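# Swap two hoses into their color-matched ports

## Task

Two hoses each have a colored grip and begin plugged into the wrong ports (each in the other's). Move each hose so it is latched in the port whose color matches its own grip, and leave both so they stay latched with the robot let go.

## Robot and tools

Robot: two arms, left_arm and right_arm, each ending in a parallel two-finger gripper. Calibrated bases in the scene frame: left_arm at (+0.037, +0.272, 0) m, yaw quat_wxyz (+1.000, 0, 0, -0.020); right_arm at (0, -0.311, 0) m, quat_wxyz (+1.000, 0, 0, 0). A camera stand sits behind the arms.

Scene frame: origin at table-top height midway between the nominal bases, +x out over the table, +z up, left_arm on the +y side. Arm names do not match image left/right. Reported end_effector_position (m) and end_effector_quat_wxyz use this frame and may be off by a few cm, more at long reach. The reported point sits between the finger pads, roughly 1 cm short of the tips. Gripper axes: fingers point along +z, they open and close along y.

Row layout (shared by execute_actions and move): one flat list of 14 numbers, each in [-1, 1]: left_arm dx, dy, dz, rx, ry, rz, opening, then right_arm in the same seven slots. Both arms always appear. dx..rz are offsets, not poses: they count from that arm's Hand target as it stood when the action or move began, along that Hand target's own axes (not scene axes). Scale: 1.0 = 0.6 m for dx, dy, dz and 180 degrees for the rotation vector rx, ry, rz. Opening is absolute: +1 fully open (0.094 m), -1 closed. A 0 opening means half-closed, so always resend the gripper's current command if it should stay put. Six zeros mean no new pose request for that arm.

execute_actions(actions, cameras): actions is a list of actions; each action is up to 15 rows, one per 1/30 s step, and a short table repeats its last row to step 15. Every row is measured from the action's start pose, so repeating an offset in a new action moves further. cameras lists camera names, ["all"], or []; with an empty actions list all images come by default. Empty actions also reports scene number and task.

move(target, speed, blend, opening_speed, grip_force, blocking, cameras): drives each gripper in a straight line toward target, one 14-number row or a list of up to 15 rows; all rows are offsets from the same starting Hand targets, not chained. speed: m/s, 0.002 to 2.9, default 0.25 (turn rate up to twice that in rad/s), one value or one per target. blend: corner-rounding radius in m per target; 0 stops at each. opening_speed: per second on the -1..+1 scale, at least 0.2; use it to close gently. grip_force: N per finger pad, 10 to 50, one value or one per arm; it persists, and lower force closes slowly. blocking=false returns after about 0.5 s while the move keeps going. The whole move is capped at 10 s. Paths do not avoid obstacles or the other arm; faster moves lag and stray more and hit harder. Avoid paths near an arm's own base (elbow can whip). The result adds a move: line with the ending (done, off_target, moving, held, fault) and limits (paced = pose clipped, held = steps withheld).

wait(seconds): 0 to 3600; lets time pass with no new command, returns early if a running move ends. stop(): brakes a running move. zoom_image(camera, region): region [x0, y0, x1, y1] in pixels of that camera's newest image, at most 504 by 504; camera one of cam_head_left, cam_head_right, cam_left_wrist, cam_right_wrist (all 896x504). finished_scene(scene): scene 1 or 2; irreversible; call it only when both hoses are latched and stable.

Result lines: Hand target (last commanded pose after clipping; next offsets count from it), end_effector pose, Joint positions (last value = measured opening in m), grip_measured (opening on the -1..+1 scale, reads a bit wide when empty and a few hundredths narrower than a gripped part), grip_effort_nm (gripper motor effort, negative = closing; not pad force), Joint torques, Joint velocities (may read within noise), Tool commands, Motor temperatures, MOTOR HOT and FAULT lines.

Behaviour: each step the commanded orientation is clipped to within 40 degrees of the measured one. Grippers often settle short or tilted because of friction and weight; check pose after each move and send the missing distance as a further offset. An arm blocked by something keeps pressing until commanded back. Joint ranges (rad): waist -2.618 to 3.054, shoulder 0.000 to 3.142, elbow 0.000 to 3.142 (straight at 2.901), wrist pitch and yaw -1.571 to 1.571, wrist roll -2.094 to 2.094.

Avoid: dropping a hose or letting it fall off the table (fails the scene); releasing parts while moving; fast impacts on fixed or heavy things; arms, grippers or wrist cameras touching each other, or one gripper closing on the other's fingers; strain on a wrist camera cable. Motors heat when holding loads, stretched out or pushing into an unreachable pose: 75 °C warns, 90 °C folds that arm away for the scene, 100 °C drops it. Sporadic nudges may shift loose objects.

Each tool is called as a command line: name --argument value for each argument, lists and objects as JSON in quotes; but a table of rows of numbers goes row by row, as --pt "numbers of a row", without its own name.

## Session

execute_actions --actions '[]'

Scene clock: 0.00 s.
left_arm: end_effector_position=(+0.4282, +0.3021, +0.0706) grip_measured=+1.000 grip_effort_nm=n/a end_effector_quat_wxyz=(+0.549, -0.092, +0.830, +0.025) | right_arm: end_effector_position=(+0.3864, -0.3517, +0.0849) grip_measured=+1.000 grip_effort_nm=n/a end_effector_quat_wxyz=(+0.562, +0.086, +0.820, -0.072)
Joint positions: left_arm=[0.062 1.583 0.37 0.803 -0.122 -0.118 0.094] | right_arm=[-0.014 1.533 0.358 0.8 0.203 0.057 0.094]
Joint velocities: within noise
Joint torques (N m): no reading
Motor temperatures (°C): left_arm=[31 34 34 33 30 30 29] | right_arm=[30 32 32 34 30 31 32]
Heat: left arm: 34 °C; right arm: 34 °C.
Hand target: left_arm +0.4301, +0.3022, +0.0739; +0.553, -0.092, +0.828, +0.024 | right_arm +0.3910, -0.3518, +0.0956; +0.576, +0.088, +0.810, -0.070
Tool commands: left_gripper/opening=+1.0 right_gripper/opening=+1.0

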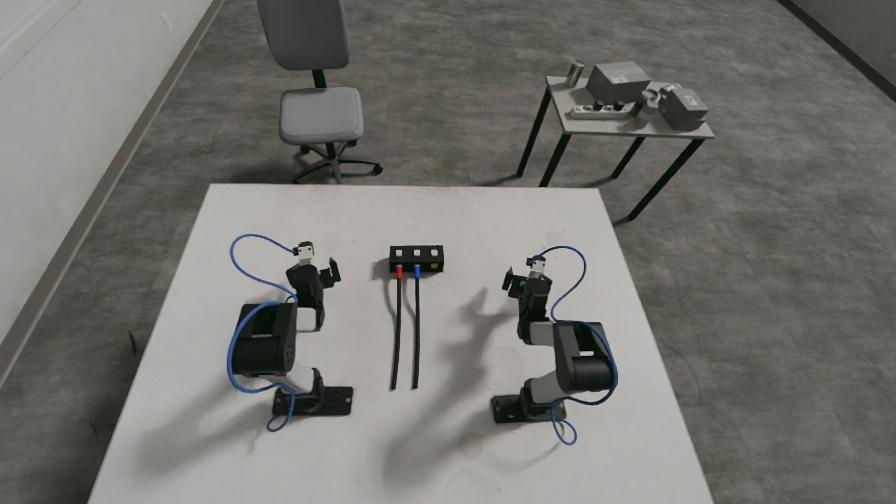

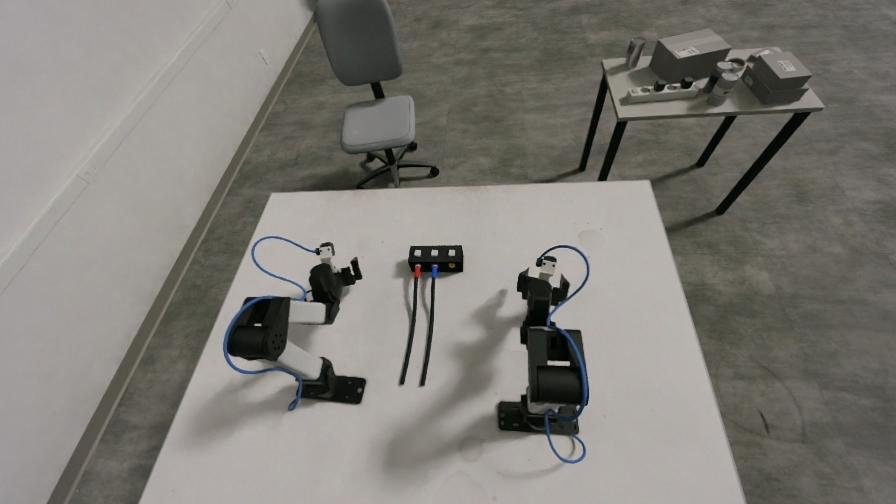

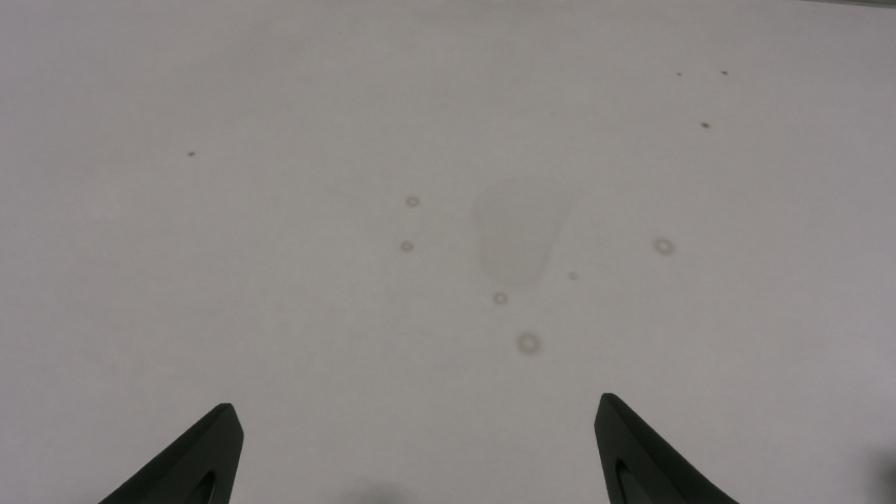

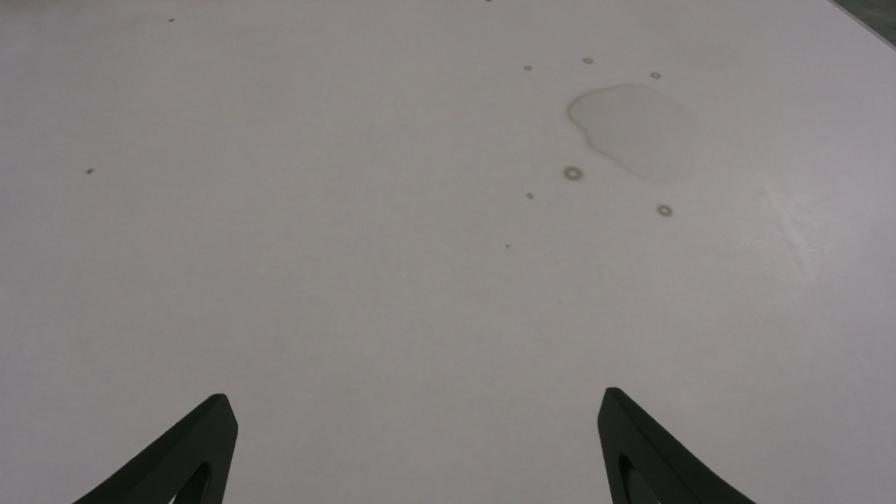

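zoom_image --camera "cam_head_left" --region '[380, 235, 460, 280]'

zoom_image --camera "cam_head_right" --region '[400, 235, 480, 280]'

zoom_image --camera "cam_head_left" --region '[350, 240, 510, 400]'

Scaled by 6.300 from the camera's image (finer frame: 1280x720).

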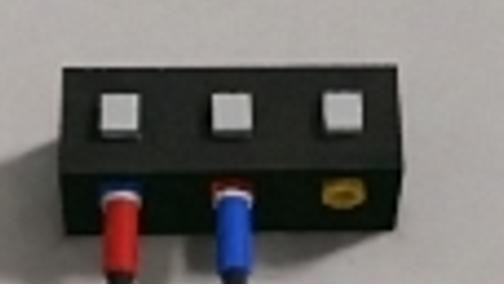

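Scaled by 6.300 from the camera's image (finer frame: 1280x720).

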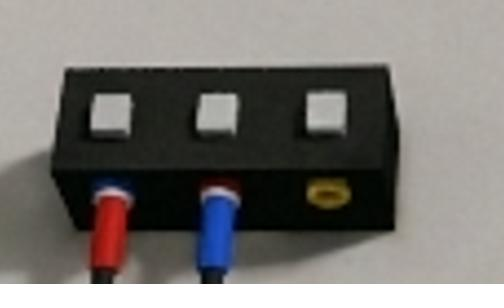

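Scaled by 3.150 from the camera's image (finer frame: 1280x720).

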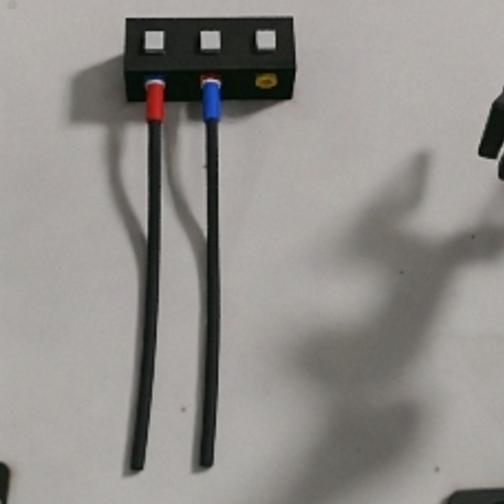

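move --target '[-0.161,-0.314,-0.109,0.2438,0.1972,0.2394,-1,-0.0583,0.3933,-0.172,-0.059,0.2256,-0.0435,-0.2]' --cameras '["all"]'

Scene clock: 100.13 s.
left_arm: end_effector_position=(+0.4376, +0.1249, +0.1977) grip_measured=-0.993 grip_effort_nm=-0.37 end_effector_quat_wxyz=(+0.233, +0.401, +0.880, -0.104) | right_arm: end_effector_position=(+0.3539, -0.1095, +0.1494) grip_measured=-0.198 grip_effort_nm=-0.09 end_effector_quat_wxyz=(+0.250, -0.006, +0.968, -0.015)
Joint positions: left_arm=[-0.197 1.775 1.711 -1.071 0.287 0.555 0] | right_arm=[0.652 1.718 1.459 -0.912 0.321 0.575 0.038]
Joint torques (N m): left_arm=[-0.51 -8.01 9.62 1.12 0.41 0.12] | right_arm=[-0.24 -8.75 9.28 1.04 -0.07 0.1]
Motor temperatures (°C): left_arm=[31 39 38 43 30 30 29] | right_arm=[30 35 34 40 30 30 31]
Heat: left arm: 43 °C; right arm: 40 °C.
Hand target: left_arm +0.4402, +0.1199, +0.1997; +0.234, +0.408, +0.875, -0.109 | right_arm +0.3599, -0.1017, +0.1593; +0.259, +0.000, +0.966, +0.000
Off the commanded pose: left_arm 0.006 m, 1 deg | right_arm 0.014 m, 2 deg.
move: off_target (right_arm)
cam_left_wrist: T_world_to_cam=[[-0.7651, -0.64384, 0.00948, 0.40732], [-0.64165, 0.76357, 0.07236, 0.21498], [-0.05383, 0.04928, -0.99733, 0.32597]] pos_world=[0.46714, 0.08203, 0.30569]
cam_right_wrist: T_world_to_cam=[[-0.00702, -0.99866, 0.0513, -0.1195], [-0.99689, 0.01101, 0.078, 0.38458], [-0.07846, -0.05059, -0.99563, 0.28071]] pos_world=[0.40457, -0.10937, 0.25562]

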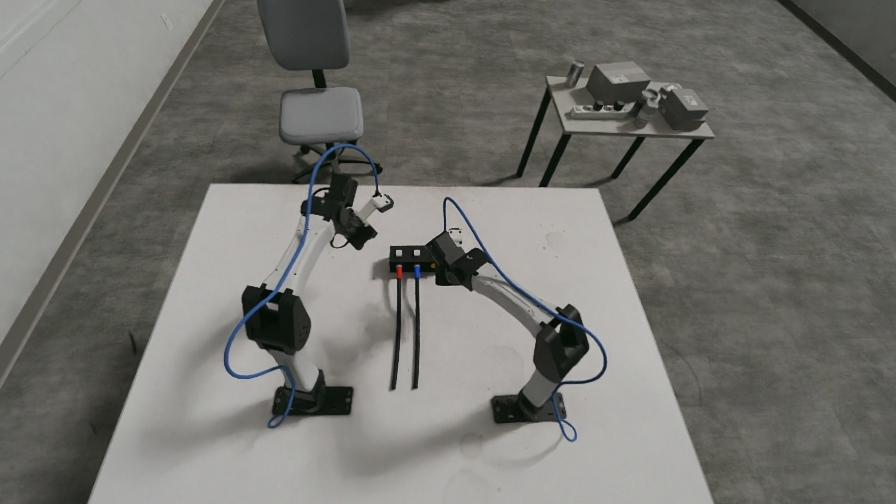

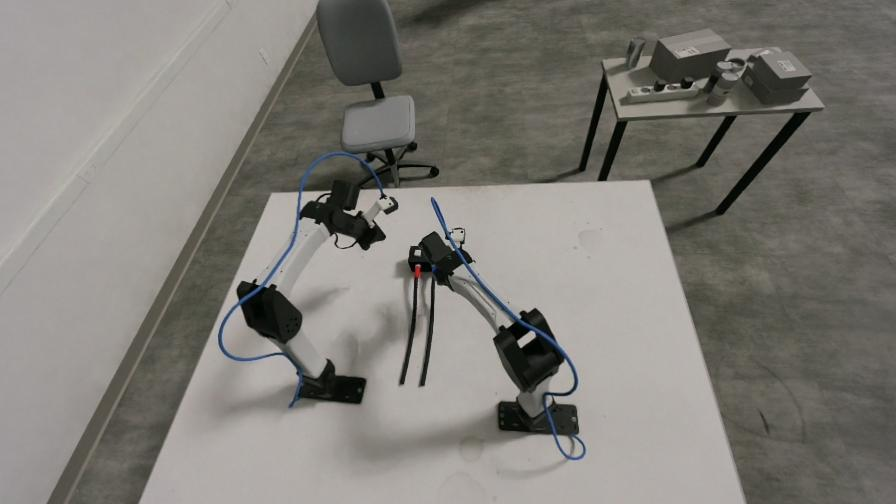

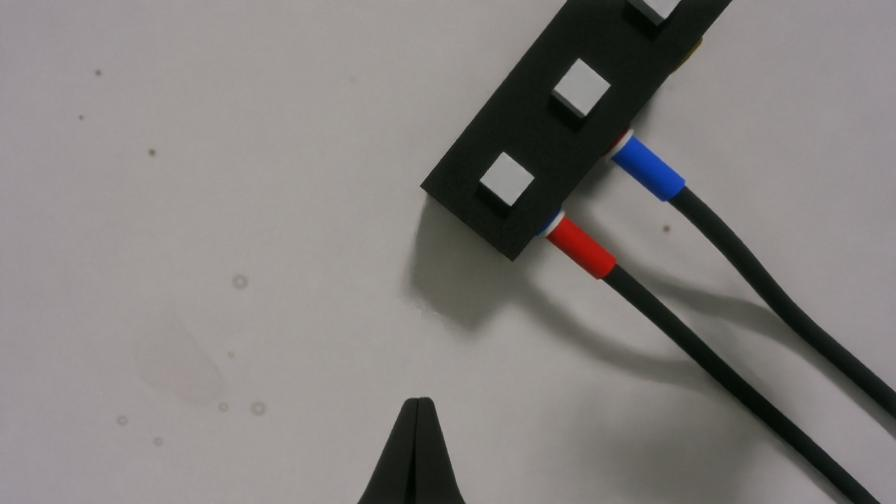

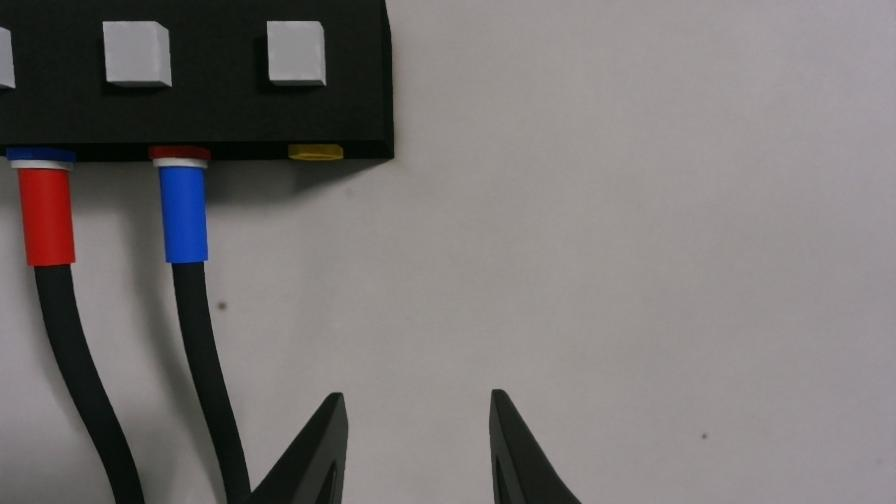

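move --target '[-0.057,-0.0748,0.1677,0.1795,-0.1044,0.2141,-1,-0.0325,0.1817,0.1167,0,-0.1667,0,-0.2]' --cameras '["all"]'

Scene clock: 155.93 s.
left_arm: end_effector_position=(+0.4562, +0.0361, +0.1310) grip_measured=-0.993 grip_effort_nm=-0.37 end_effector_quat_wxyz=(+0.270, +0.691, +0.591, -0.317) | right_arm: end_effector_position=(+0.4110, +0.0084, +0.1105) grip_measured=-0.198 grip_effort_nm=-0.08 end_effector_quat_wxyz=(+0.493, -0.003, +0.870, +0.004)
Joint positions: left_arm=[-0.197 2.288 2.07 -1.264 0.856 1.449 0] | right_arm=[0.881 1.993 1.327 -0.083 0.714 0.552 0.038]
Joint torques (N m): left_arm=[-0.87 -11.56 8.9 0.42 0.83 0.17] | right_arm=[-0.29 -11.69 4.83 1.84 0.29 -0.03]
Motor temperatures (°C): left_arm=[31 47 43 38 30 29 29] | right_arm=[30 38 39 38 30 30 31]
Heat: left arm: 47 °C; right arm: 39 °C.
Hand target: left_arm +0.4570, +0.0299, +0.1295; +0.272, +0.695, +0.582, -0.324 | right_arm +0.4119, +0.0072, +0.1083; +0.500, +0.000, +0.866, +0.000
Off the commanded pose: left_arm 0.006 m, 1 deg | right_arm 0.002 m, 1 deg.
move: done
cam_left_wrist: T_world_to_cam=[[-0.98437, 0.1759, 0.00915, 0.43564], [0.16712, 0.94913, -0.26689, -0.03171], [-0.05563, -0.26119, -0.96368, 0.27255]] pos_world=[0.44929, 0.02465, 0.2502]
cam_right_wrist: T_world_to_cam=[[-0.00933, -0.99993, 0.00683, 0.0066], [-0.90194, 0.00547, -0.43182, 0.46063], [0.43176, -0.01019, -0.90193, 0.03199]] pos_world=[0.40171, 0.00441, 0.22772]

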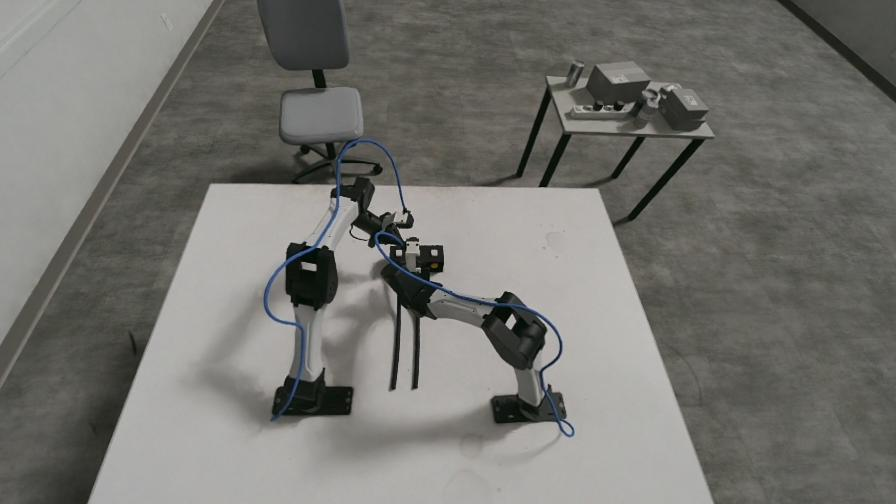

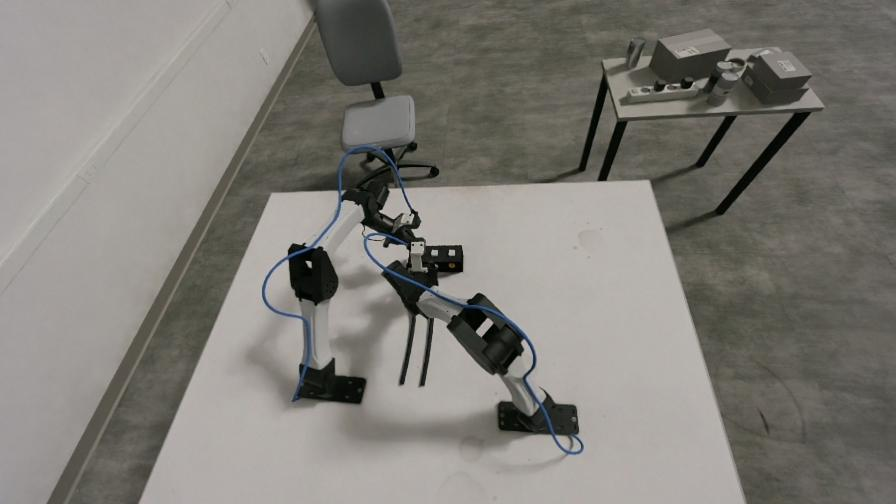

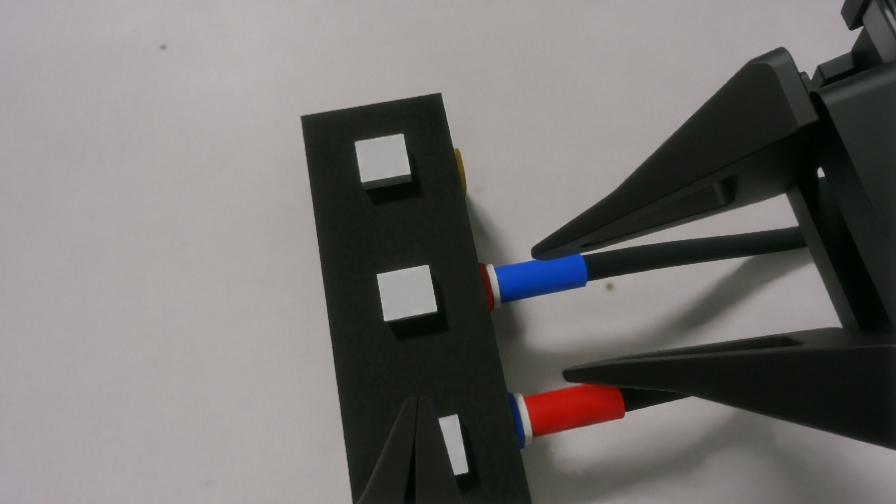

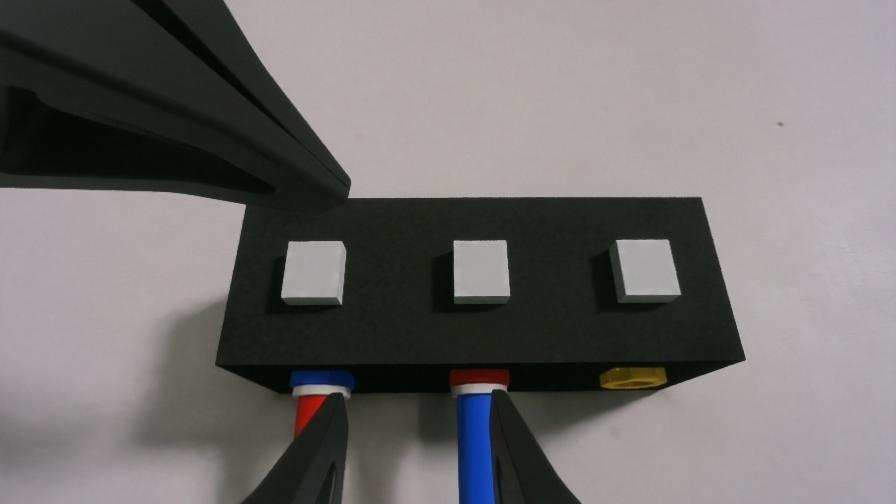

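move --pt "0 0 0 0 0 0 -1 0.0025 -0.032 -0.004 0 0 0 -0.2" --pt "0 0 0 0 0 0 -1 0.1087 -0.032 0.057 0 0 0 -0.2" --blend 0.01 --cameras '["cam_left_wrist","cam_right_wrist"]'

Scene clock: 168.60 s.
left_arm: end_effector_position=(+0.4561, +0.0362, +0.1310) grip_measured=-0.993 grip_effort_nm=-0.37 end_effector_quat_wxyz=(+0.270, +0.691, +0.591, -0.318) | right_arm: end_effector_position=(+0.4083, -0.0105, +0.0405) grip_measured=-0.198 grip_effort_nm=-0.09 end_effector_quat_wxyz=(+0.499, +0.000, +0.867, +0.000)
Joint positions: left_arm=[-0.197 2.288 2.07 -1.264 0.856 1.449 0] | right_arm=[0.861 2.089 1.133 0.228 0.714 0.529 0.038]
Joint torques (N m): left_arm=[-0.88 -11.52 8.91 0.39 0.83 0.15] | right_arm=[-0.68 -10.92 4.12 1.87 0.12 -0.03]
Motor temperatures (°C): left_arm=[31 52 44 37 30 29 29] | right_arm=[30 40 38 39 30 30 31]
Heat: left arm: 52 °C; right arm: 40 °C.
Hand target: left_arm +0.4571, +0.0299, +0.1296; +0.272, +0.694, +0.582, -0.324 | right_arm +0.4089, -0.0122, +0.0346; +0.500, +0.000, +0.866, -0.001
Off the commanded pose: left_arm 0.006 m, 1 deg | right_arm 0.006 m, 0 deg.
move: done; blend cut to 0.0097 m at target 1
cam_left_wrist: T_world_to_cam=[[-0.98432, 0.17614, 0.00963, 0.43538], [0.16723, 0.94913, -0.26679, -0.03186], [-0.05613, -0.26099, -0.96371, 0.2728]] pos_world=[0.44919, 0.02475, 0.2502]
cam_right_wrist: T_world_to_cam=[[-0.01809, -0.99978, 0.01089, -0.00851], [-0.89612, 0.01138, -0.44366, 0.42626], [0.44344, -0.01779, -0.89613, -0.03517]] pos_world=[0.39742, -0.01398, 0.15769]

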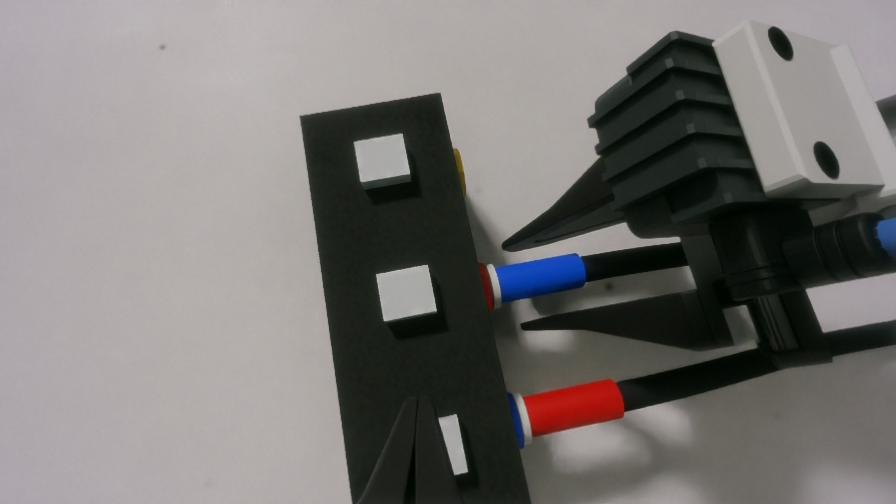

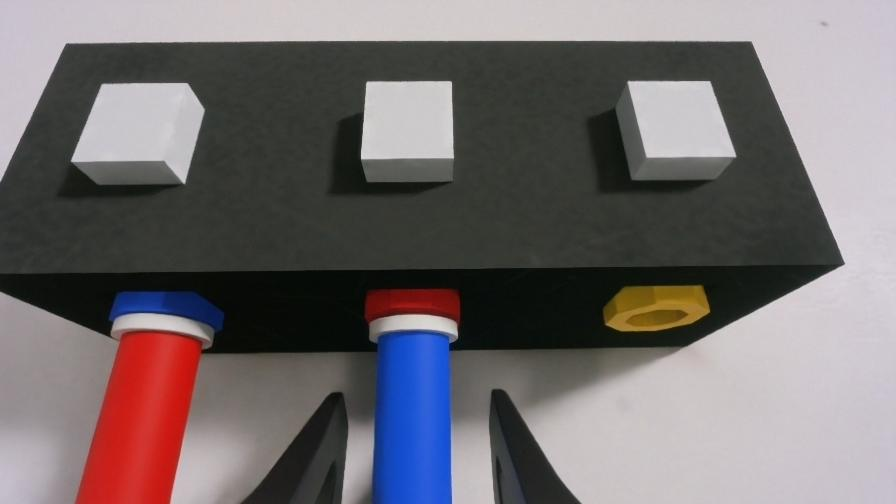

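move --target '[0.0085,0.0145,0.0833,0,0,0,-1,0,0,0,0,0,0,-0.78]' --opening_speed 0.5 --grip_force '[50,30]' --speed 0.12 --cameras '["cam_left_wrist","cam_right_wrist"]'

Scene clock: 186.93 s.
left_arm: end_effector_position=(+0.4601, -0.0047, +0.1030) grip_measured=-0.993 grip_effort_nm=-0.37 end_effector_quat_wxyz=(+0.277, +0.697, +0.580, -0.318) | right_arm: end_effector_position=(+0.4086, -0.0102, +0.0408) grip_measured=-0.649 grip_effort_nm=-0.60 end_effector_quat_wxyz=(+0.499, +0.000, +0.866, +0.001)
Joint positions: left_arm=[-0.277 2.333 2.028 -1.083 0.856 1.354 0] | right_arm=[0.861 2.09 1.133 0.231 0.714 0.528 0.016]
Joint torques (N m): left_arm=[-0.13 -12.51 5.72 0.78 0.71 0] | right_arm=[-0.77 -10.93 4.16 1.86 0.12 -0.02]
Motor temperatures (°C): left_arm=[31 57 45 36 30 29 29] | right_arm=[30 41 36 40 30 30 31]
Heat: left arm: 57 °C; right arm: 41 °C.
Hand target: left_arm +0.4595, -0.0061, +0.0936; +0.272, +0.694, +0.582, -0.324 | right_arm +0.4089, -0.0122, +0.0349; +0.500, +0.000, +0.866, +0.000
Off the commanded pose: left_arm 0.010 m, 1 deg | right_arm 0.006 m, 0 deg.
grip_force (N): 50, 30
move: done
cam_left_wrist: T_world_to_cam=[[-0.98082, 0.19464, -0.01049, 0.44739], [0.18989, 0.94201, -0.2767, -0.01061], [-0.04398, -0.27338, -0.9609, 0.22941]] pos_world=[0.45091, -0.01436, 0.2222]
cam_right_wrist: T_world_to_cam=[[-0.01775, -0.9998, 0.00947, -0.00832], [-0.89535, 0.01167, -0.44521, 0.42629], [0.44501, -0.01639, -0.89537, -0.03571]] pos_world=[0.39742, -0.01388, 0.1579]

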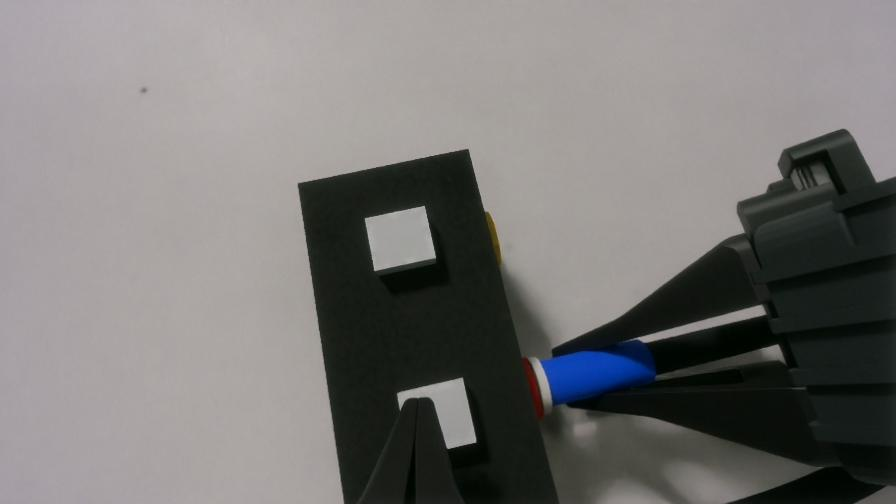

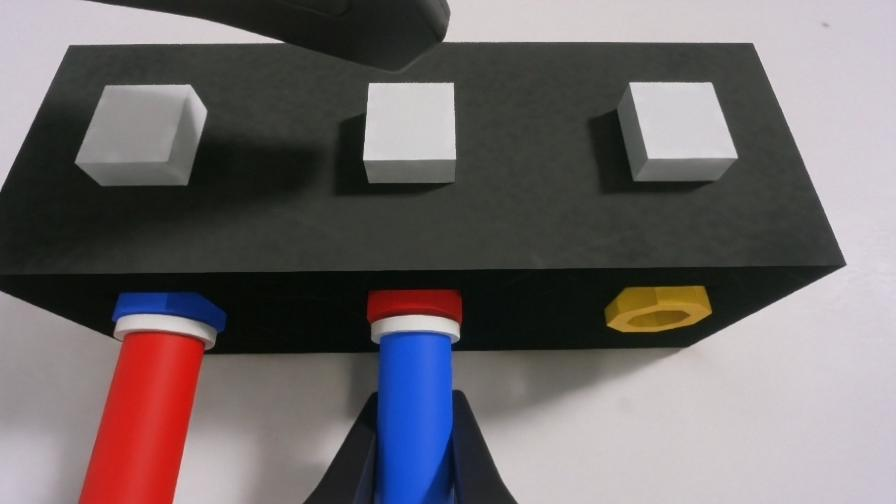

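move --target '[0.051,-0.004,0.0325,0,0,0,-1,0,0,0,0,0,0,-0.78]' --speed 0.06 --cameras '["cam_left_wrist","cam_right_wrist"]'

Scene clock: 205.80 s.
left_arm: end_effector_position=(+0.4576, -0.0098, +0.0904) grip_measured=-0.993 grip_effort_nm=-0.37 end_effector_quat_wxyz=(+0.303, +0.687, +0.563, -0.346) | right_arm: end_effector_position=(+0.4086, -0.0102, +0.0408) grip_measured=-0.650 grip_effort_nm=-0.64 end_effector_quat_wxyz=(+0.499, +0.000, +0.866, +0.001)
Joint positions: left_arm=[-0.27 2.333 1.93 -0.968 0.94 1.358 0] | right_arm=[0.861 2.09 1.133 0.231 0.714 0.528 0.016]
Joint torques (N m): left_arm=[0.14 -11.36 3.96 0.75 -0.19 0.15] | right_arm=[-0.79 -10.97 4.05 1.86 0.13 -0.01]
Motor temperatures (°C): left_arm=[31 60 43 35 30 29 29] | right_arm=[30 41 35 41 30 30 31]
Heat: left arm: 60 °C; right arm: 41 °C.
Hand target: left_arm +0.4579, -0.0011, +0.0575; +0.272, +0.695, +0.582, -0.324 | right_arm +0.4089, -0.0122, +0.0349; +0.500, +0.000, +0.866, +0.000
Off the commanded pose: left_arm 0.034 m, 5 deg | right_arm 0.006 m, 0 deg.
grip_force (N): 50, 30
move: off_target (left_arm)
cam_left_wrist: T_world_to_cam=[[-0.97864, 0.20435, -0.02239, 0.44593], [0.19879, 0.91296, -0.35635, -0.00596], [-0.05238, -0.35319, -0.93408, 0.21638]] pos_world=[0.44893, -0.00926, 0.20998]
cam_right_wrist: T_world_to_cam=[[-0.01775, -0.9998, 0.00947, -0.00832], [-0.89535, 0.01167, -0.44521, 0.42629], [0.44501, -0.01639, -0.89537, -0.03571]] pos_world=[0.39742, -0.01388, 0.1579]

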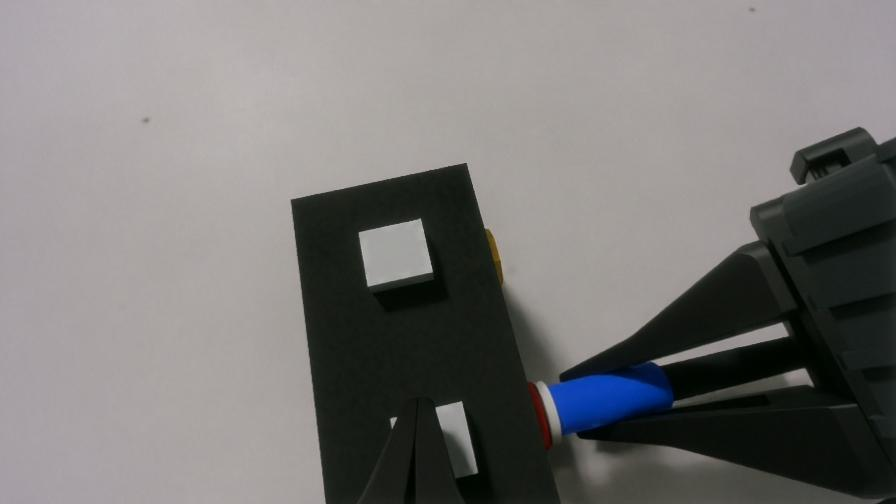

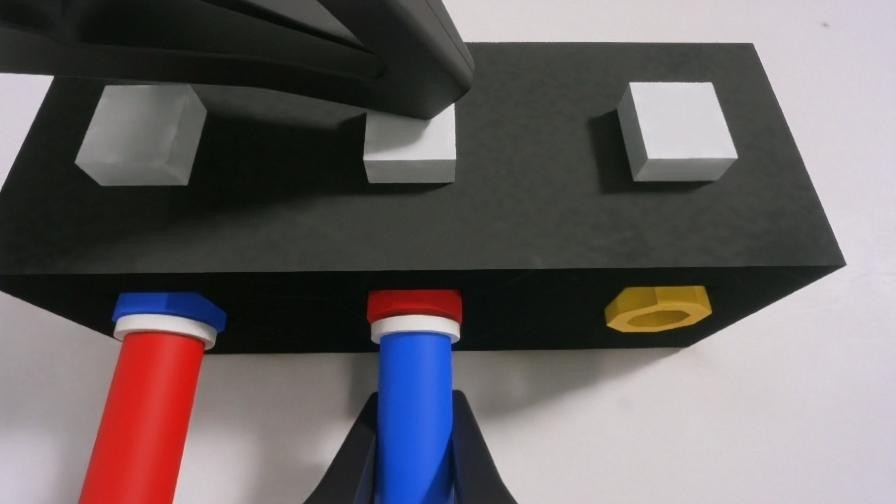

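move --target '[0.0447,-0.0017,0.0247,0,0,0,-1,0,0,0,0,0,0,-0.78]' --speed 0.06 --cameras '["cam_left_wrist","cam_right_wrist"]'

Scene clock: 217.57 s.
left_arm: end_effector_position=(+0.4578, -0.0091, +0.0891) grip_measured=-0.993 grip_effort_nm=-0.37 end_effector_quat_wxyz=(+0.336, +0.680, +0.537, -0.368) | right_arm: end_effector_position=(+0.4086, -0.0102, +0.0408) grip_measured=-0.650 grip_effort_nm=-0.64 end_effector_quat_wxyz=(+0.499, +0.000, +0.866, +0.001)
Joint positions: left_arm=[-0.25 2.333 1.87 -0.892 1.03 1.391 0] | right_arm=[0.861 2.09 1.133 0.231 0.714 0.528 0.016]
Joint torques (N m): left_arm=[-0.13 -9.28 2.76 0.71 -1.13 0.16] | right_arm=[-0.8 -10.89 4.18 1.86 0.12 -0.01]
Motor temperatures (°C): left_arm=[31 60 41 35 30 29 29] | right_arm=[30 41 35 42 30 30 31]
Heat: left arm: 60 °C; right arm: 42 °C.
Hand target: left_arm +0.4580, +0.0050, +0.0275; +0.272, +0.694, +0.582, -0.324 | right_arm +0.4089, -0.0122, +0.0349; +0.500, +0.000, +0.866, +0.000
Off the commanded pose: left_arm 0.063 m, 10 deg | right_arm 0.006 m, 0 deg.
grip_force (N): 50, 30
move: off_target (left_arm)
cam_left_wrist: T_world_to_cam=[[-0.97442, 0.2171, -0.05812, 0.44728], [0.22038, 0.87233, -0.43643, -0.01027], [-0.04404, -0.43807, -0.89786, 0.20766]] pos_world=[0.44725, 0.00282, 0.20797]
cam_right_wrist: T_world_to_cam=[[-0.01775, -0.9998, 0.00947, -0.00832], [-0.89535, 0.01167, -0.44521, 0.42629], [0.44501, -0.01639, -0.89537, -0.03571]] pos_world=[0.39742, -0.01388, 0.1579]

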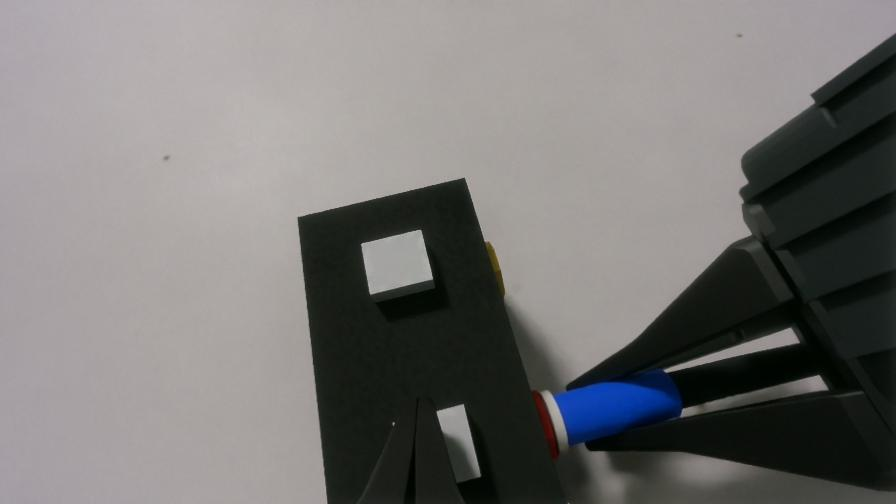

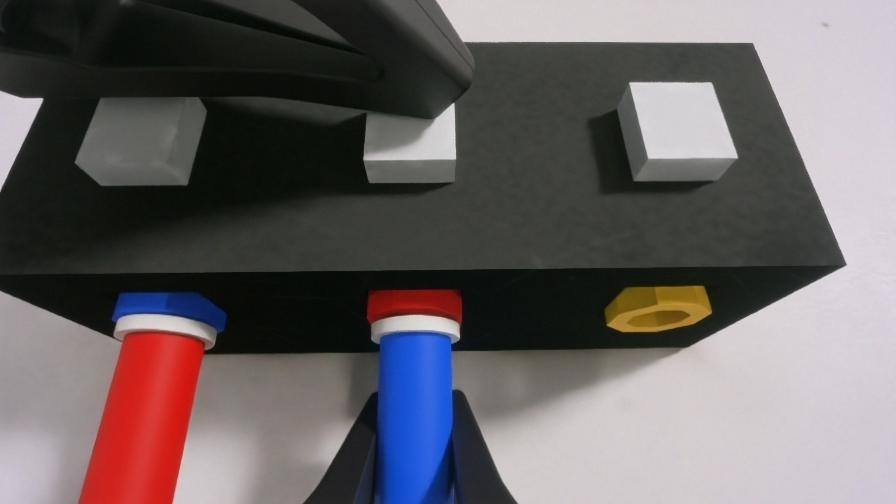

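move --target '[0.0894,-0.0034,0.0494,0,0,0,-1,0,0,0,0,0,0,-0.78]' --speed 0.08 --cameras '["cam_left_wrist","cam_right_wrist"]'

Scene clock: 231.00 s.
left_arm: end_effector_position=(+0.4570, -0.0058, +0.0866) grip_measured=-0.993 grip_effort_nm=-0.37 end_effector_quat_wxyz=(+0.399, +0.676, +0.485, -0.385) | right_arm: end_effector_position=(+0.4011, -0.0101, +0.0360) grip_measured=-0.650 grip_effort_nm=-0.64 end_effector_quat_wxyz=(+0.495, -0.009, +0.869, -0.009)
Joint positions: left_arm=[-0.223 2.322 1.751 -0.728 1.159 1.456 0] | right_arm=[0.876 2.09 1.122 0.217 0.729 0.528 0.016]
Joint torques (N m): left_arm=[0.77 -4.31 0.46 0.35 -2.37 0.3] | right_arm=[-2.11 -10.92 5.03 1.97 -0.01 -0.02]
Motor temperatures (°C): left_arm=[31 58 40 35 32 29 29] | right_arm=[30 41 35 42 30 30 31]
Heat: left arm: 58 °C; right arm: 42 °C.
Hand target: left_arm +0.4581, +0.0169, -0.0328; +0.272, +0.695, +0.582, -0.324 | right_arm +0.4089, -0.0122, +0.0348; +0.500, +0.000, +0.866, +0.000
Off the commanded pose: left_arm 0.121 m, 20 deg | right_arm 0.008 m, 2 deg.
grip_force (N): 50, 30
move: off_target (left_arm)
cam_left_wrist: T_world_to_cam=[[-0.95833, 0.23236, -0.16618, 0.44774], [0.28558, 0.79325, -0.53778, -0.03548], [0.00686, -0.56282, -0.82655, 0.17656]] pos_world=[0.438, 0.02348, 0.20126]
cam_right_wrist: T_world_to_cam=[[-0.01233, -0.99932, 0.03471, -0.01138], [-0.89924, -0.0041, -0.43743, 0.41861], [0.43728, -0.03661, -0.89858, -0.03366]] pos_world=[0.39101, -0.01089, 0.15326]

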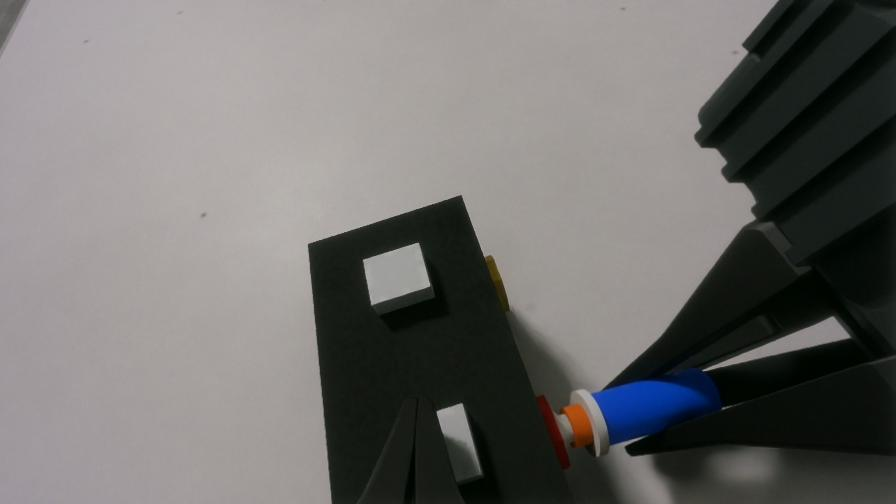

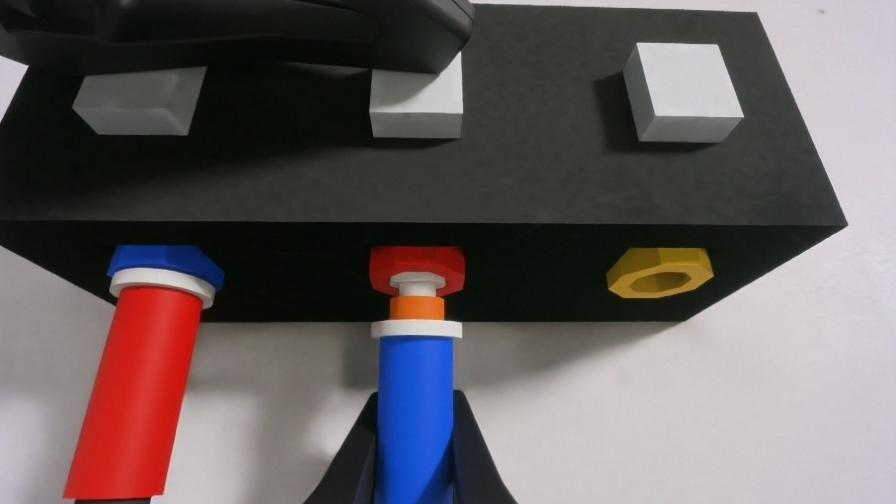

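move --target '[0,0,0,0,0,0,-1,0.05,0,-0.0866,0,0,0,-0.78]' --speed 0.1 --cameras '["cam_right_wrist"]'

Scene clock: 238.63 s.
left_arm: end_effector_position=(+0.4570, -0.0058, +0.0867) grip_measured=-0.993 grip_effort_nm=-0.37 end_effector_quat_wxyz=(+0.399, +0.676, +0.485, -0.385) | right_arm: end_effector_position=(+0.3488, -0.0100, +0.0206) grip_measured=-0.650 grip_effort_nm=-0.64 end_effector_quat_wxyz=(+0.488, -0.014, +0.873, -0.006)
Joint positions: left_arm=[-0.223 2.321 1.751 -0.728 1.159 1.456 0] | right_arm=[0.981 2.036 0.984 0.218 0.785 0.632 0.016]
Joint torques (N m): left_arm=[0.79 -4.46 0.06 0.39 -2.37 0.29] | right_arm=[-0.28 -14.68 3.7 1.47 0.33 0.14]
Motor temperatures (°C): left_arm=[31 55 39 34 34 29 29] | right_arm=[30 41 35 41 30 30 31]
Heat: left arm: 55 °C; right arm: 41 °C.
Hand target: left_arm +0.4581, +0.0169, -0.0326; +0.272, +0.695, +0.582, -0.324 | right_arm +0.3489, -0.0120, +0.0348; +0.500, +0.000, +0.866, +0.000
Off the commanded pose: left_arm 0.122 m, 20 deg | right_arm 0.014 m, 2 deg.
grip_force (N): 50, 30
move: off_target (right_arm)
cam_right_wrist: T_world_to_cam=[[-0.0002, -0.99934, 0.03644, -0.01566], [-0.90649, -0.01521, -0.42195, 0.36693], [0.42222, -0.03312, -0.90589, -0.01912]] pos_world=[0.34069, -0.01071, 0.13808]

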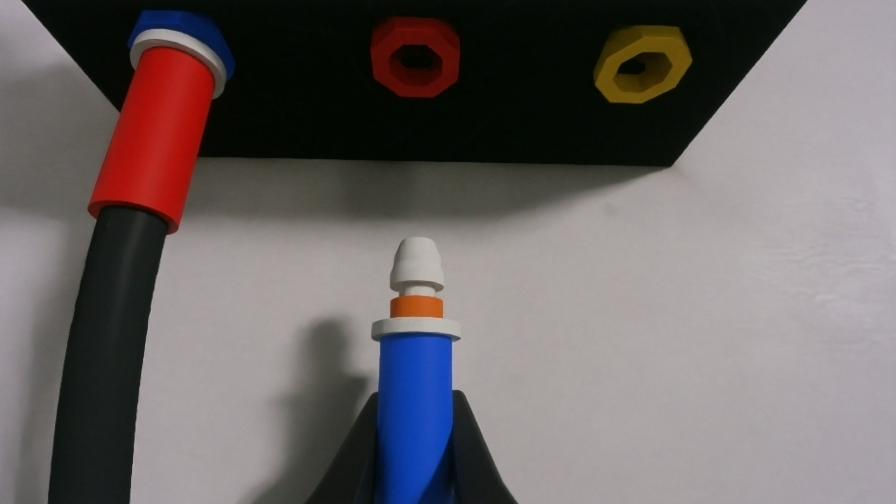

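move --pt "-0.1933 -0.0055 -0.19 0 0 0 -1 0 -0.15 0 0 0 0 -0.78" --pt "-0.1508 -0.128 -0.3467 -0.4558 -0.0402 -0.3193 -1 0.0115 -0.15 0.0067 0 0 0 -0.78" --pt "-0.1508 -0.128 -0.3467 -0.4558 -0.0402 -0.3193 -0.2 0.0115 -0.15 0.0067 0 0 0 -0.2" --pt "-0.1897 -0.115 -0.1835 -0.4558 -0.0402 -0.3193 -0.2 -0.1155 -0.15 -0.0667 0 0 0 -0.2" --cameras '["all"]'

Scene clock: 277.13 s.
left_arm: end_effector_position=(+0.3861, +0.0459, +0.1185) grip_measured=-0.201 grip_effort_nm=0.09 end_effector_quat_wxyz=(+0.489, +0.010, +0.872, +0.005) | right_arm: end_effector_position=(+0.3404, -0.1102, +0.0962) grip_measured=-0.202 grip_effort_nm=0.13 end_effector_quat_wxyz=(+0.485, -0.016, +0.874, -0.023)
Joint positions: left_arm=[-0.806 1.589 0.861 -0.017 -0.691 -0.509 0.038] | right_arm=[0.816 1.561 0.739 0.067 0.689 0.473 0.037]
Joint torques (N m): left_arm=[-0.4 -6.09 9.44 1.84 -0.48 -0.07] | right_arm=[-0.91 -8.72 8.68 1.63 0.02 0.13]
Motor temperatures (°C): left_arm=[31 50 38 34 37 29 29] | right_arm=[30 44 34 39 30 30 31]
Heat: left arm: 50 °C; right arm: 44 °C.
Hand target: left_arm +0.3920, +0.0400, +0.1252; +0.499, +0.000, +0.866, +0.000 | right_arm +0.3488, -0.1020, +0.1148; +0.500, +0.000, +0.866, +0.000
Off the commanded pose: left_arm 0.011 m, 2 deg | right_arm 0.022 m, 4 deg.
grip_force (N): 50, 30
move: off_target (left_arm, right_arm)
cam_left_wrist: T_world_to_cam=[[-0.03406, -0.99931, -0.01481, 0.05479], [-0.90739, 0.03713, -0.41865, 0.44212], [0.41891, -0.00083, -0.90803, 0.05734]] pos_world=[0.37902, 0.03839, 0.23797]
cam_right_wrist: T_world_to_cam=[[-0.01359, -0.99767, 0.06694, -0.11673], [-0.90955, -0.01548, -0.41531, 0.39009], [0.41537, -0.06653, -0.90721, 0.04841]] pos_world=[0.33311, -0.1072, 0.21374]

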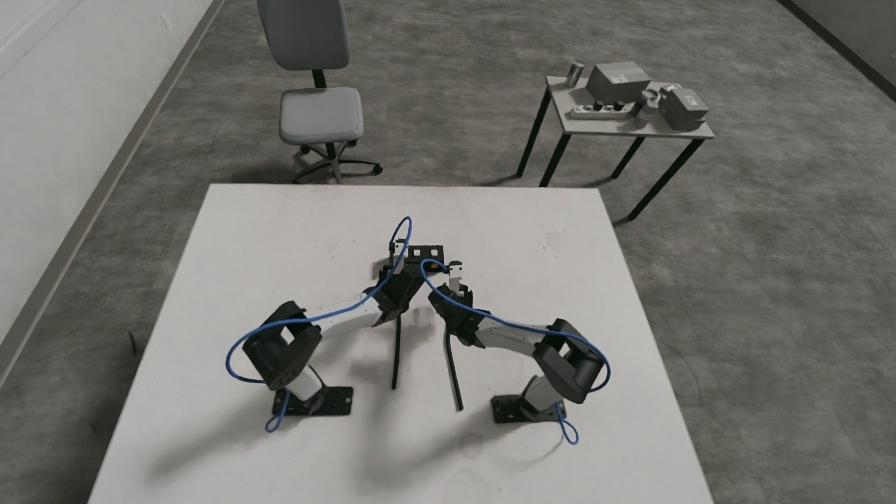

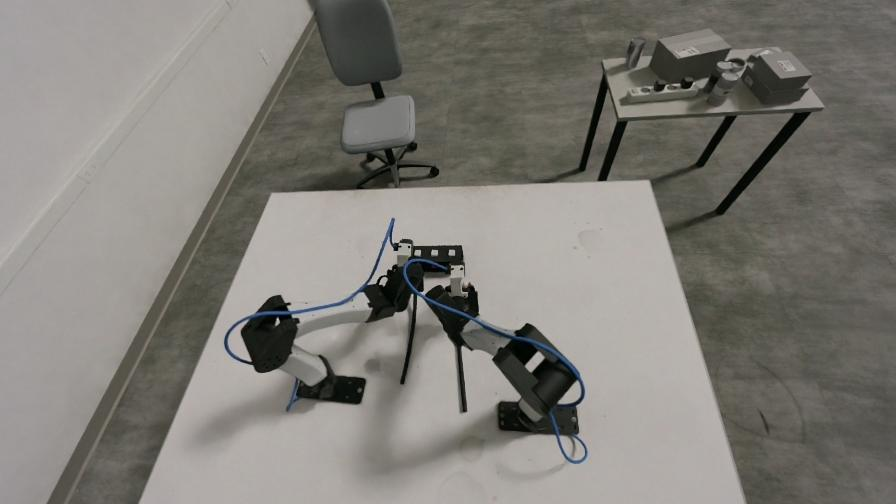

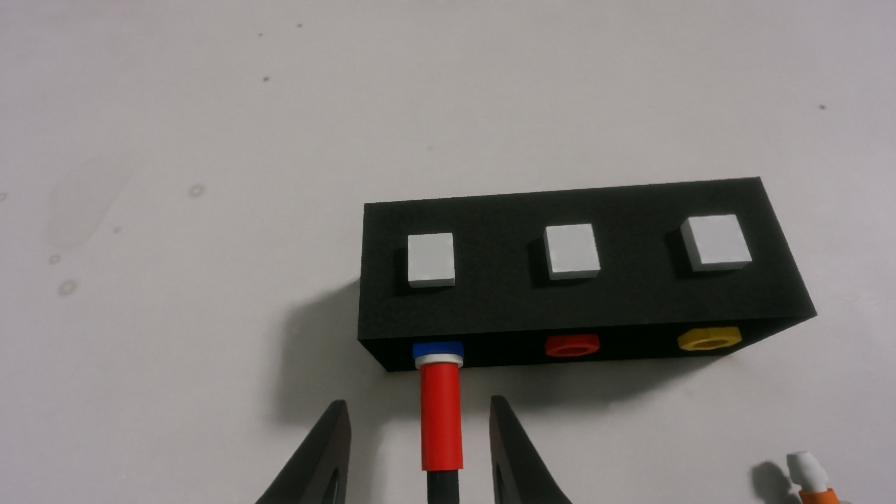

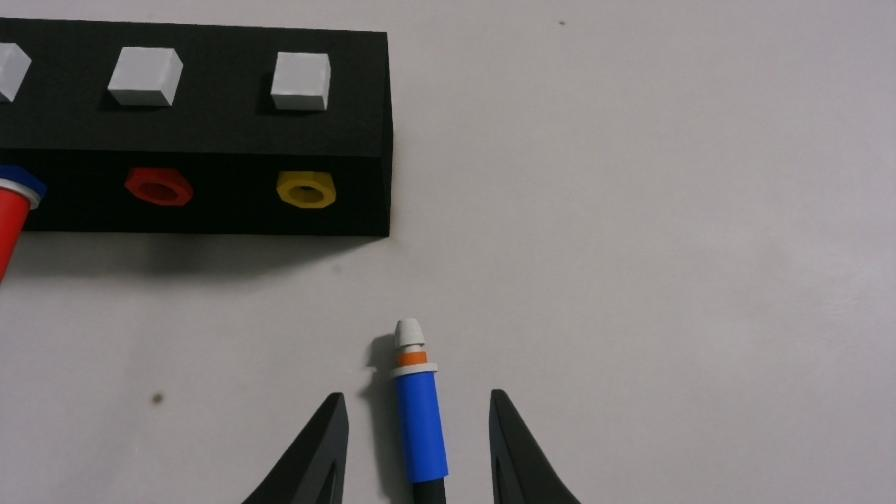

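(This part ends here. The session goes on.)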